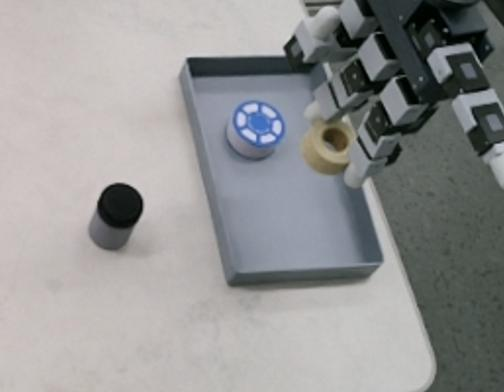

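Request:
{"op": "execute_actions", "data": {
  "actions": [
    [[0,0,0.09,0,0,0,-0.754,0.1,-0.576,-0.696,-0.754,-0.1,-0.576,-0.696,-0.754,0,0.9,0.5,-0.714,-0.678,-0.226,-0.168,0.5,-0.8,0,0,0,0,0,0,-0.754,0,-0.576,-0.696,-0.754,0,-0.576,-0.696,-0.754,0,0.9,0.5,-0.714,-0.678,-0.226,-0.168,0.4,-0.85]],
    [[0,0,0.09,0,0,0,-0.754,0.1,-0.576,-0.696,-0.754,-0.1,-0.576,-0.696,-0.754,0,0.9,0.5,-0.714,-0.678,-0.226,-0.168,0.5,-0.8,0,0,0,0,0,0,-0.754,0,-0.576,-0.696,-0.754,0,-0.576,-0.696,-0.754,0,0.9,0.5,-0.714,-0.678,-0.226,-0.168,0.4,-0.85]],
    [[0,0,0.04,0,0,0,-0.754,0.1,-0.576,-0.696,-0.754,-0.1,-0.576,-0.696,-0.754,0,0.9,0.5,-0.714,-0.678,-0.226,-0.168,0.5,-0.8,0,0,0,0,0,0,-0.754,0,-0.576,-0.696,-0.754,0,-0.576,-0.696,-0.754,0,0.9,0.5,-0.714,-0.678,-0.226,-0.168,0.4,-0.85]]
  ],
  "cameras": ["cam_high", "cam_left_wrist"]
}}

Request:
{"op": "zoom_image", "data": {
  "camera": "cam_left_wrist",
  "region": [220, 110, 440, 330]
}}

Scene clock: 474.00 s.
left_arm: end_effector_position=(+0.5065, +0.4000, +0.1536) hand_goal=(-0.754, +0.100, -0.576, -0.696, -0.754, -0.100, -0.576, -0.696, -0.754, +0.000, +0.900, +0.500, -0.714, -0.678, -0.226, -0.168) hand_measured=(-0.774, -0.130, -0.588, -0.704, -0.724, +0.124, -0.566, -0.694, -0.754, +0.002, +0.898, +0.498, -0.716, -0.678, -0.222, -0.168) hand_current_ma=(-21, -412, -9, -5, +40, +412, +6, +0, +0, +0, -1, -1, +0, +0, +2, +0) hand_state=(blocked, blocked, goal, goal, blocked, blocked, goal, goal, goal, goal, goal, goal, goal, goal, goal, goal) hand_current_limit=0.50 hand_speed=-0.80 end_effector_quat_wxyz=(+0.003, +0.999, +0.051, -0.011) | right_arm: end_effector_position=(+0.2229, -0.5194, +0.2458) hand_goal=(-0.754, +0.000, -0.576, -0.696, -0.754, +0.000, -0.576, -0.696, -0.754, +0.000, +0.900, +0.500, -0.714, -0.678, -0.226, -0.168) hand_measured=(-0.752, -0.004, -0.576, -0.696, -0.752, +0.004, -0.576, -0.696, -0.754, +0.000, +0.894, +0.498, -0.712, -0.678, -0.222, -0.166) hand_current_ma=(+12, -11, +3, +0, +7, +13, -1, +0, -2, -1, -25, -12, +4, +3, +28, +7) hand_state=(goal, goal, goal, goal, goal, goal, goal, goal, goal, goal, goal, goal, goal, goal, goal, goal) hand_current_limit=0.40 hand_speed=-0.85 end_effector_quat_wxyz=(-0.030, +0.773, +0.634, -0.006)
Joint positions: left_arm=[0.283 1.588 1.293 -1.299 -0.001 1.787] | right_arm=[-0.718 0.806 0.8 -1.625 0.002 -0.526]
Joint torques (N m): left_arm=[0.03 -13.68 8.14 0.57 0.21 0.09] | right_arm=[0.15 -1.73 10.61 0.44 0.08 0.06]
Heat: left arm: hottest elbow 41 °C; right arm: hottest elbow 35 °C.
Hand target: left_arm +0.5108, +0.4018, +0.1581; +0.000, +0.999, +0.045, +0.001 | right_arm +0.2369, -0.5260, +0.2691; +0.000, +0.766, +0.643, +0.000
Off the commanded pose: left_arm 0.006 m, 2 deg | right_arm 0.028 m, 4 deg.
Step readings (end_effector_position of left_arm | right_arm):
0: (+0.5077, +0.4004, +0.2752) | (+0.2229, -0.5194, +0.2458)
1: (+0.5084, +0.4006, +0.2685) | (+0.2229, -0.5194, +0.2458)
2: (+0.5103, +0.4012, +0.2639) | (+0.2229, -0.5194, +0.2458)
4: (+0.5089, +0.4008, +0.2479) | (+0.2229, -0.5194, +0.2458)
8: (+0.5039, +0.3991, +0.2265) | (+0.2229, -0.5194, +0.2458)
15: (+0.5062, +0.3999, +0.2236) | (+0.2229, -0.5194, +0.2458)
16: (+0.5067, +0.4000, +0.2170) | (+0.2229, -0.5194, +0.2458)
17: (+0.5094, +0.4009, +0.2119) | (+0.2229, -0.5194, +0.2458)
19: (+0.5089, +0.4008, +0.1965) | (+0.2229, -0.5194, +0.2458)
23: (+0.5030, +0.3988, +0.1741) | (+0.2229, -0.5194, +0.2458)
30: (+0.5050, +0.3995, +0.1700) | (+0.2229, -0.5194, +0.2458)
31: (+0.5055, +0.3996, +0.1677) | (+0.2229, -0.5194, +0.2458)
32: (+0.5073, +0.4002, +0.1652) | (+0.2229, -0.5194, +0.2458)
34: (+0.5085, +0.4006, +0.1598) | (+0.2229, -0.5194, +0.2458)
38: (+0.5059, +0.3998, +0.1538) | (+0.2229, -0.5194, +0.2458)
45: (+0.5065, +0.4000, +0.1536) | (+0.2229, -0.5194, +0.2458)
camera_calibration:
cam_left_wrist: T_world_to_cam=[[-0.86003, 0.510148, 0.00987203, 0.194234], [0.339487, 0.557664, 0.757469, -0.57061], [0.380916, 0.654797, -0.652797, -0.232223], [0, 0, 0, 1]] pos_world=[0.449219, 0.37118, 0.278708]
Images, in order (width x height): cam_high 896x504, cam_left_wrist 616x616.

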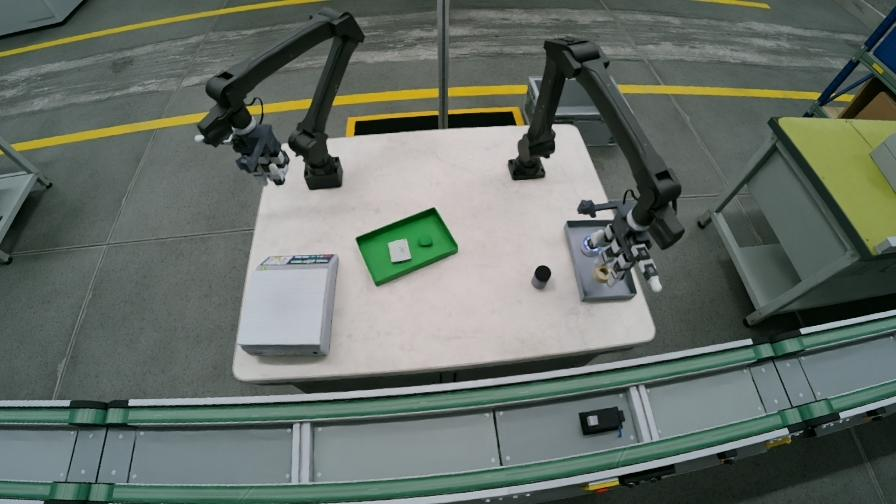

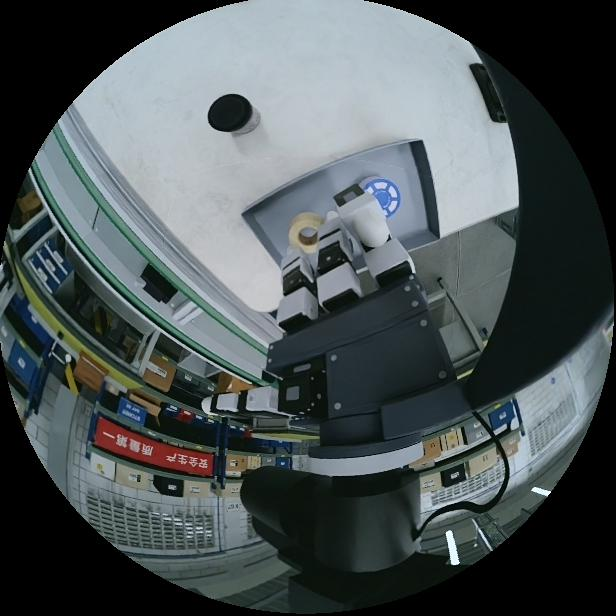

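Scaled by 2.291 from the camera's 616x616 image, which has a finer 880x880 frame.

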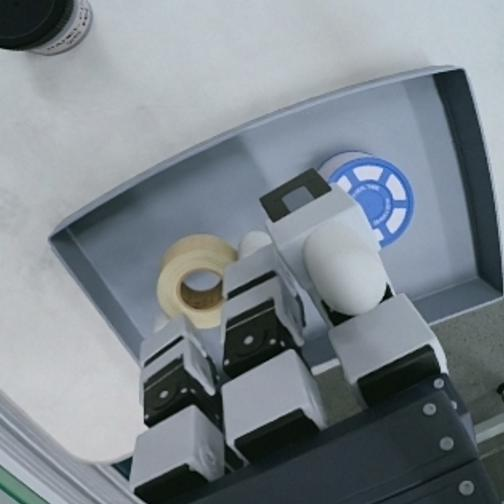

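Request:
{"op": "execute_actions", "data": {
  "actions": [
    [[0,0,0.02,0,0,0,-0.754,0.1,-0.576,-0.696,-0.754,-0.1,-0.576,-0.696,-0.754,0,0.9,0.5,-0.714,-0.678,-0.226,-0.168,0.5,-0.8,0,0,0,0,0,0,-0.754,0,-0.576,-0.696,-0.754,0,-0.576,-0.696,-0.754,0,0.9,0.5,-0.714,-0.678,-0.226,-0.168,0.4,-0.85]],
    [[0,0,0.01,0,0,0,-0.754,0.1,-0.576,-0.696,-0.754,-0.1,-0.576,-0.696,-0.754,0,0.9,0.5,-0.714,-0.678,-0.226,-0.168,0.5,-0.8,0,0,0,0,0,0,-0.754,0,-0.576,-0.696,-0.754,0,-0.576,-0.696,-0.754,0,0.9,0.5,-0.714,-0.678,-0.226,-0.168,0.4,-0.85]]
  ],
  "cameras": ["cam_left_wrist"]
}}

Request:
{"op": "zoom_image", "data": {
  "camera": "cam_left_wrist",
  "region": [220, 110, 440, 330]
}}

Scene clock: 479.87 s.
left_arm: end_effector_position=(+0.5074, +0.4003, +0.1398) hand_goal=(-0.754, +0.100, -0.576, -0.696, -0.754, -0.100, -0.576, -0.696, -0.754, +0.000, +0.900, +0.500, -0.714, -0.678, -0.226, -0.168) hand_measured=(-0.774, -0.130, -0.588, -0.704, -0.724, +0.124, -0.566, -0.694, -0.754, +0.002, +0.898, +0.498, -0.716, -0.678, -0.222, -0.168) hand_current_ma=(-21, -413, -9, -5, +40, +412, +6, +0, +0, +0, -1, -1, +0, +0, +2, +0) hand_state=(blocked, blocked, goal, goal, blocked, blocked, goal, goal, goal, goal, goal, goal, goal, goal, goal, goal) hand_current_limit=0.50 hand_speed=-0.80 end_effector_quat_wxyz=(+0.001, +0.999, +0.051, -0.007) | right_arm: end_effector_position=(+0.2229, -0.5194, +0.2458) hand_goal=(-0.754, +0.000, -0.576, -0.696, -0.754, +0.000, -0.576, -0.696, -0.754, +0.000, +0.900, +0.500, -0.714, -0.678, -0.226, -0.168) hand_measured=(-0.752, -0.004, -0.576, -0.696, -0.752, +0.004, -0.576, -0.696, -0.754, +0.000, +0.894, +0.498, -0.712, -0.678, -0.222, -0.166) hand_current_ma=(+12, -11, +3, +0, +7, +13, -1, +0, -2, -1, -25, -12, +4, +3, +28, +7) hand_state=(goal, goal, goal, goal, goal, goal, goal, goal, goal, goal, goal, goal, goal, goal, goal, goal) hand_current_limit=0.40 hand_speed=-0.85 end_effector_quat_wxyz=(-0.030, +0.773, +0.634, -0.006)
Joint positions: left_arm=[0.283 1.596 1.265 -1.254 -0.001 1.787] | right_arm=[-0.718 0.806 0.8 -1.625 0.002 -0.526]
Joint torques (N m): left_arm=[0.09 -13.57 7.77 0.59 0.21 0.09] | right_arm=[0.09 -1.85 10.65 0.44 0.08 0.06]
Heat: left arm: hottest elbow 41 °C; right arm: hottest elbow 35 °C.
Hand target: left_arm +0.5108, +0.4018, +0.1401; +0.000, +0.999, +0.045, +0.000 | right_arm +0.2369, -0.5260, +0.2691; +0.000, +0.766, +0.643, +0.000
Off the commanded pose: left_arm 0.004 m, 1 deg | right_arm 0.028 m, 4 deg.
Step readings (end_effector_position of left_arm | right_arm):
0: (+0.5065, +0.4000, +0.1536) | (+0.2229, -0.5194, +0.2458)
1: (+0.5068, +0.4001, +0.1527) | (+0.2229, -0.5194, +0.2458)
2: (+0.5077, +0.4004, +0.1513) | (+0.2229, -0.5194, +0.2458)
4: (+0.5085, +0.4006, +0.1485) | (+0.2229, -0.5194, +0.2458)
8: (+0.5070, +0.4001, +0.1446) | (+0.2229, -0.5194, +0.2458)
15: (+0.5069, +0.4001, +0.1443) | (+0.2229, -0.5194, +0.2458)
16: (+0.5071, +0.4002, +0.1438) | (+0.2229, -0.5194, +0.2458)
17: (+0.5077, +0.4004, +0.1432) | (+0.2229, -0.5194, +0.2458)
19: (+0.5083, +0.4006, +0.1419) | (+0.2229, -0.5194, +0.2458)
23: (+0.5076, +0.4003, +0.1402) | (+0.2229, -0.5194, +0.2458)
30: (+0.5074, +0.4003, +0.1398) | (+0.2229, -0.5194, +0.2458)
camera_calibration:
cam_left_wrist: T_world_to_cam=[[-0.860067, 0.510167, 0.00379565, 0.195985], [0.33289, 0.555536, 0.761947, -0.557128], [0.386612, 0.656589, -0.647628, -0.246207], [0, 0, 0, 1]] pos_world=[0.449209, 0.371177, 0.264308]
Images, in order (width x height): cam_left_wrist 616x616.

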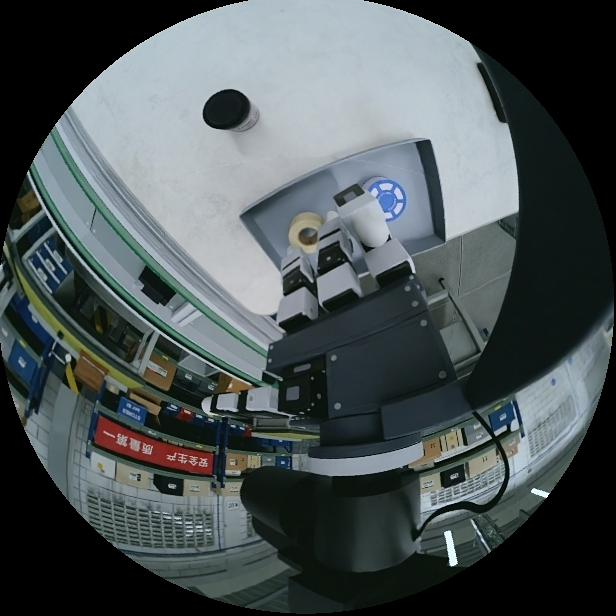

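Scaled by 2.291 from the camera's 616x616 image, which has a finer 880x880 frame.

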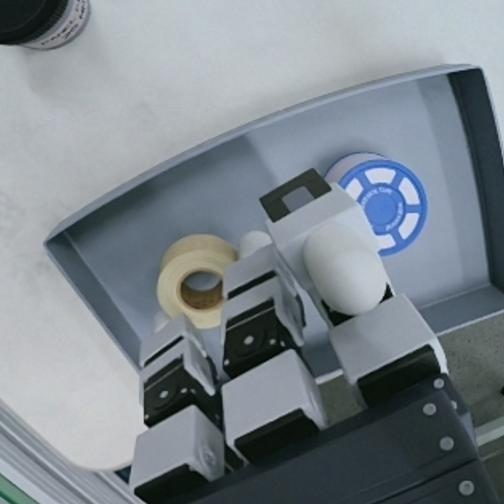

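Request:
{"op": "execute_actions", "data": {
  "actions": [
    [[0,0,0.01,0,0,0,-0.754,0.1,-0.576,-0.696,-0.754,-0.1,-0.576,-0.696,-0.754,0,0.9,0.5,-0.714,-0.678,-0.226,-0.168,0.5,-0.8,0,0,0,0,0,0,-0.754,0,-0.576,-0.696,-0.754,0,-0.576,-0.696,-0.754,0,0.9,0.5,-0.714,-0.678,-0.226,-0.168,0.4,-0.85]],
    [[0,0,0.01,0,0,0,-0.754,0.1,-0.576,-0.696,-0.754,-0.1,-0.576,-0.696,-0.754,0,0.9,0.5,-0.714,-0.678,-0.226,-0.168,0.5,-0.8,0,0,0,0,0,0,-0.754,0,-0.576,-0.696,-0.754,0,-0.576,-0.696,-0.754,0,0.9,0.5,-0.714,-0.678,-0.226,-0.168,0.4,-0.85]]
  ],
  "cameras": []
}}

Scene clock: 483.83 s.
left_arm: end_effector_position=(+0.5076, +0.4004, +0.1277) hand_goal=(-0.754, +0.100, -0.576, -0.696, -0.754, -0.100, -0.576, -0.696, -0.754, +0.000, +0.900, +0.500, -0.714, -0.678, -0.226, -0.168) hand_measured=(-0.774, -0.130, -0.588, -0.704, -0.724, +0.124, -0.566, -0.694, -0.754, +0.002, +0.898, +0.498, -0.716, -0.678, -0.222, -0.168) hand_current_ma=(-21, -412, -9, -5, +40, +412, +6, +0, +0, +0, -1, -1, +0, +0, +2, +0) hand_state=(blocked, blocked, goal, goal, blocked, blocked, goal, goal, goal, goal, goal, goal, goal, goal, goal, goal) hand_current_limit=0.50 hand_speed=-0.80 end_effector_quat_wxyz=(+0.001, +0.999, +0.051, -0.007) | right_arm: end_effector_position=(+0.2229, -0.5194, +0.2458) hand_goal=(-0.754, +0.000, -0.576, -0.696, -0.754, +0.000, -0.576, -0.696, -0.754, +0.000, +0.900, +0.500, -0.714, -0.678, -0.226, -0.168) hand_measured=(-0.752, -0.004, -0.576, -0.696, -0.752, +0.004, -0.576, -0.696, -0.754, +0.000, +0.894, +0.498, -0.712, -0.678, -0.222, -0.166) hand_current_ma=(+12, -11, +3, +0, +7, +13, -1, +0, -2, -1, -25, -12, +4, +3, +28, +7) hand_state=(goal, goal, goal, goal, goal, goal, goal, goal, goal, goal, goal, goal, goal, goal, goal, goal) hand_current_limit=0.40 hand_speed=-0.85 end_effector_quat_wxyz=(-0.030, +0.773, +0.634, -0.006)
Joint positions: left_arm=[0.283 1.607 1.245 -1.222 -0.001 1.787] | right_arm=[-0.718 0.806 0.8 -1.625 0.002 -0.526]
Joint torques (N m): left_arm=[0.03 -14.39 7.6 0.62 0.22 0.08] | right_arm=[0.09 -1.79 10.62 0.44 0.08 0.07]
Heat: left arm: hottest elbow 41 °C; right arm: hottest elbow 35 °C.
Hand target: left_arm +0.5109, +0.4018, +0.1281; +0.000, +0.999, +0.045, +0.001 | right_arm +0.2369, -0.5260, +0.2691; +0.000, +0.766, +0.643, +0.000
Off the commanded pose: left_arm 0.004 m, 1 deg | right_arm 0.028 m, 4 deg.
Step readings (end_effector_position of left_arm | right_arm):
0: (+0.5074, +0.4003, +0.1398) | (+0.2229, -0.5194, +0.2458)
1: (+0.5074, +0.4003, +0.1393) | (+0.2229, -0.5194, +0.2458)
2: (+0.5081, +0.4005, +0.1386) | (+0.2229, -0.5194, +0.2458)
4: (+0.5084, +0.4006, +0.1370) | (+0.2229, -0.5194, +0.2458)
8: (+0.5075, +0.4003, +0.1341) | (+0.2229, -0.5194, +0.2458)
15: (+0.5076, +0.4003, +0.1336) | (+0.2229, -0.5194, +0.2458)
16: (+0.5076, +0.4003, +0.1329) | (+0.2229, -0.5194, +0.2458)
17: (+0.5081, +0.4005, +0.1322) | (+0.2229, -0.5194, +0.2458)
19: (+0.5084, +0.4006, +0.1308) | (+0.2229, -0.5194, +0.2458)
23: (+0.5076, +0.4003, +0.1282) | (+0.2229, -0.5194, +0.2458)
30: (+0.5076, +0.4004, +0.1277) | (+0.2229, -0.5194, +0.2458)
No camera images: "cameras" was empty.

Request:
{"op": "execute_actions", "data": {
  "actions": [
    [[0,0,0.007,0,0,0,-0.754,0.1,-0.576,-0.696,-0.754,-0.1,-0.576,-0.696,-0.754,0,0.9,0.5,-0.714,-0.678,-0.226,-0.168,0.5,-0.8,0,0,0,0,0,0,-0.754,0,-0.576,-0.696,-0.754,0,-0.576,-0.696,-0.754,0,0.9,0.5,-0.714,-0.678,-0.226,-0.168,0.4,-0.85]],
    [[0,0,0.006,0,0,0,-0.754,0.1,-0.576,-0.696,-0.754,-0.1,-0.576,-0.696,-0.754,0,0.9,0.5,-0.714,-0.678,-0.226,-0.168,0.5,-0.8,0,0,0,0,0,0,-0.754,0,-0.576,-0.696,-0.754,0,-0.576,-0.696,-0.754,0,0.9,0.5,-0.714,-0.678,-0.226,-0.168,0.4,-0.85]]
  ],
  "cameras": ["cam_left_wrist"]
}}

Request:
{"op": "zoom_image", "data": {
  "camera": "cam_left_wrist",
  "region": [220, 110, 440, 330]
}}

Scene clock: 489.63 s.
left_arm: end_effector_position=(+0.5081, +0.4005, +0.1242) hand_goal=(-0.754, +0.100, -0.576, -0.696, -0.754, -0.100, -0.576, -0.696, -0.754, +0.000, +0.900, +0.500, -0.714, -0.678, -0.226, -0.168) hand_measured=(-0.774, -0.130, -0.588, -0.704, -0.724, +0.124, -0.566, -0.694, -0.754, +0.002, +0.898, +0.498, -0.716, -0.678, -0.222, -0.168) hand_current_ma=(-21, -412, -9, -5, +40, +412, +6, +0, +0, +0, -1, -1, +0, +0, +2, +0) hand_state=(blocked, blocked, goal, goal, blocked, blocked, goal, goal, goal, goal, goal, goal, goal, goal, goal, goal) hand_current_limit=0.50 hand_speed=-0.80 end_effector_quat_wxyz=(+0.001, +0.999, +0.051, -0.005) | right_arm: end_effector_position=(+0.2229, -0.5194, +0.2458) hand_goal=(-0.754, +0.000, -0.576, -0.696, -0.754, +0.000, -0.576, -0.696, -0.754, +0.000, +0.900, +0.500, -0.714, -0.678, -0.226, -0.168) hand_measured=(-0.752, -0.004, -0.576, -0.696, -0.752, +0.004, -0.576, -0.696, -0.754, +0.000, +0.894, +0.498, -0.712, -0.678, -0.222, -0.166) hand_current_ma=(+12, -11, +3, +0, +7, +13, -1, +0, -2, -1, -25, -12, +4, +3, +28, +7) hand_state=(goal, goal, goal, goal, goal, goal, goal, goal, goal, goal, goal, goal, goal, goal, goal, goal) hand_current_limit=0.40 hand_speed=-0.85 end_effector_quat_wxyz=(-0.030, +0.773, +0.634, -0.006)
Joint positions: left_arm=[0.283 1.609 1.237 -1.209 -0.001 1.787] | right_arm=[-0.718 0.806 0.8 -1.625 0.002 -0.526]
Joint torques (N m): left_arm=[0.21 -13.57 7.25 0.83 0.19 0.09] | right_arm=[0.15 -1.79 10.61 0.44 0.08 0.06]
Heat: left arm: hottest elbow 40 °C; right arm: hottest elbow 35 °C.
Hand target: left_arm +0.5108, +0.4018, +0.1204; +0.000, +0.999, +0.045, +0.001 | right_arm +0.2369, -0.5260, +0.2691; +0.000, +0.766, +0.643, +0.000
Off the commanded pose: left_arm 0.005 m, 1 deg | right_arm 0.028 m, 4 deg.
Step readings (end_effector_position of left_arm | right_arm):
0: (+0.5076, +0.4004, +0.1277) | (+0.2229, -0.5194, +0.2458)
1: (+0.5077, +0.4004, +0.1275) | (+0.2229, -0.5194, +0.2458)
2: (+0.5081, +0.4005, +0.1269) | (+0.2229, -0.5194, +0.2458)
4: (+0.5083, +0.4006, +0.1259) | (+0.2229, -0.5194, +0.2458)
8: (+0.5081, +0.4005, +0.1249) | (+0.2229, -0.5194, +0.2458)
15: (+0.5081, +0.4005, +0.1249) | (+0.2229, -0.5194, +0.2458)
16: (+0.5081, +0.4005, +0.1246) | (+0.2229, -0.5194, +0.2458)
17: (+0.5082, +0.4005, +0.1243) | (+0.2229, -0.5194, +0.2458)
19: (+0.5081, +0.4005, +0.1242) | (+0.2229, -0.5194, +0.2458)
23: (+0.5081, +0.4005, +0.1242) | (+0.2229, -0.5194, +0.2458)
30: (+0.5081, +0.4005, +0.1242) | (+0.2229, -0.5194, +0.2458)
camera_calibration:
cam_left_wrist: T_world_to_cam=[[-0.860096, 0.510131, 0.000840207, 0.196802], [0.329589, 0.554439, 0.764178, -0.543675], [0.389365, 0.657544, -0.645005, -0.258744], [0, 0, 0, 1]] pos_world=[0.449204, 0.371175, 0.248409]
Images, in order (width x height): cam_left_wrist 616x616.

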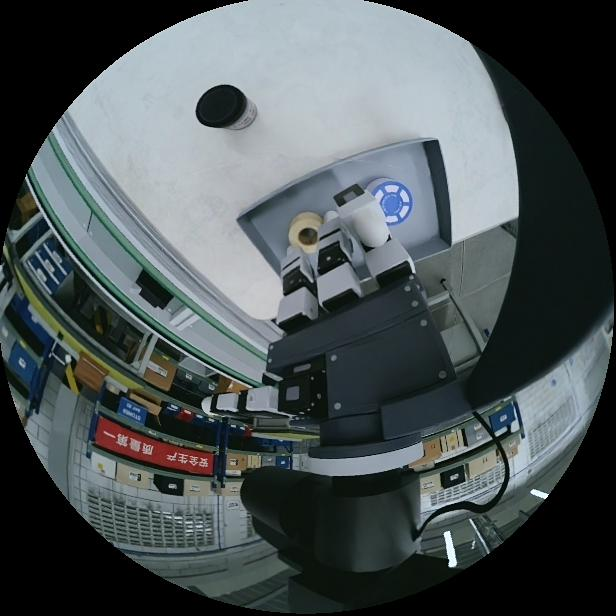

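Scaled by 2.291 from the camera's 616x616 image, which has a finer 880x880 frame.

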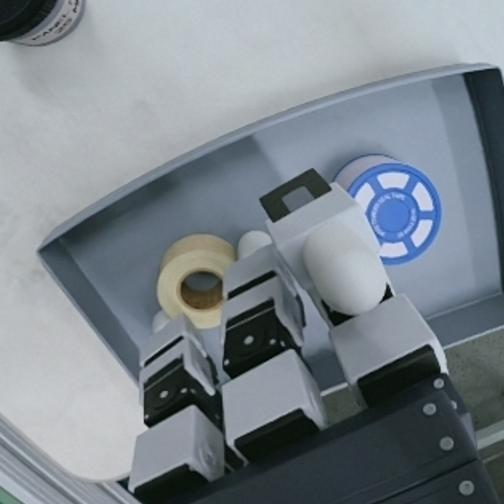

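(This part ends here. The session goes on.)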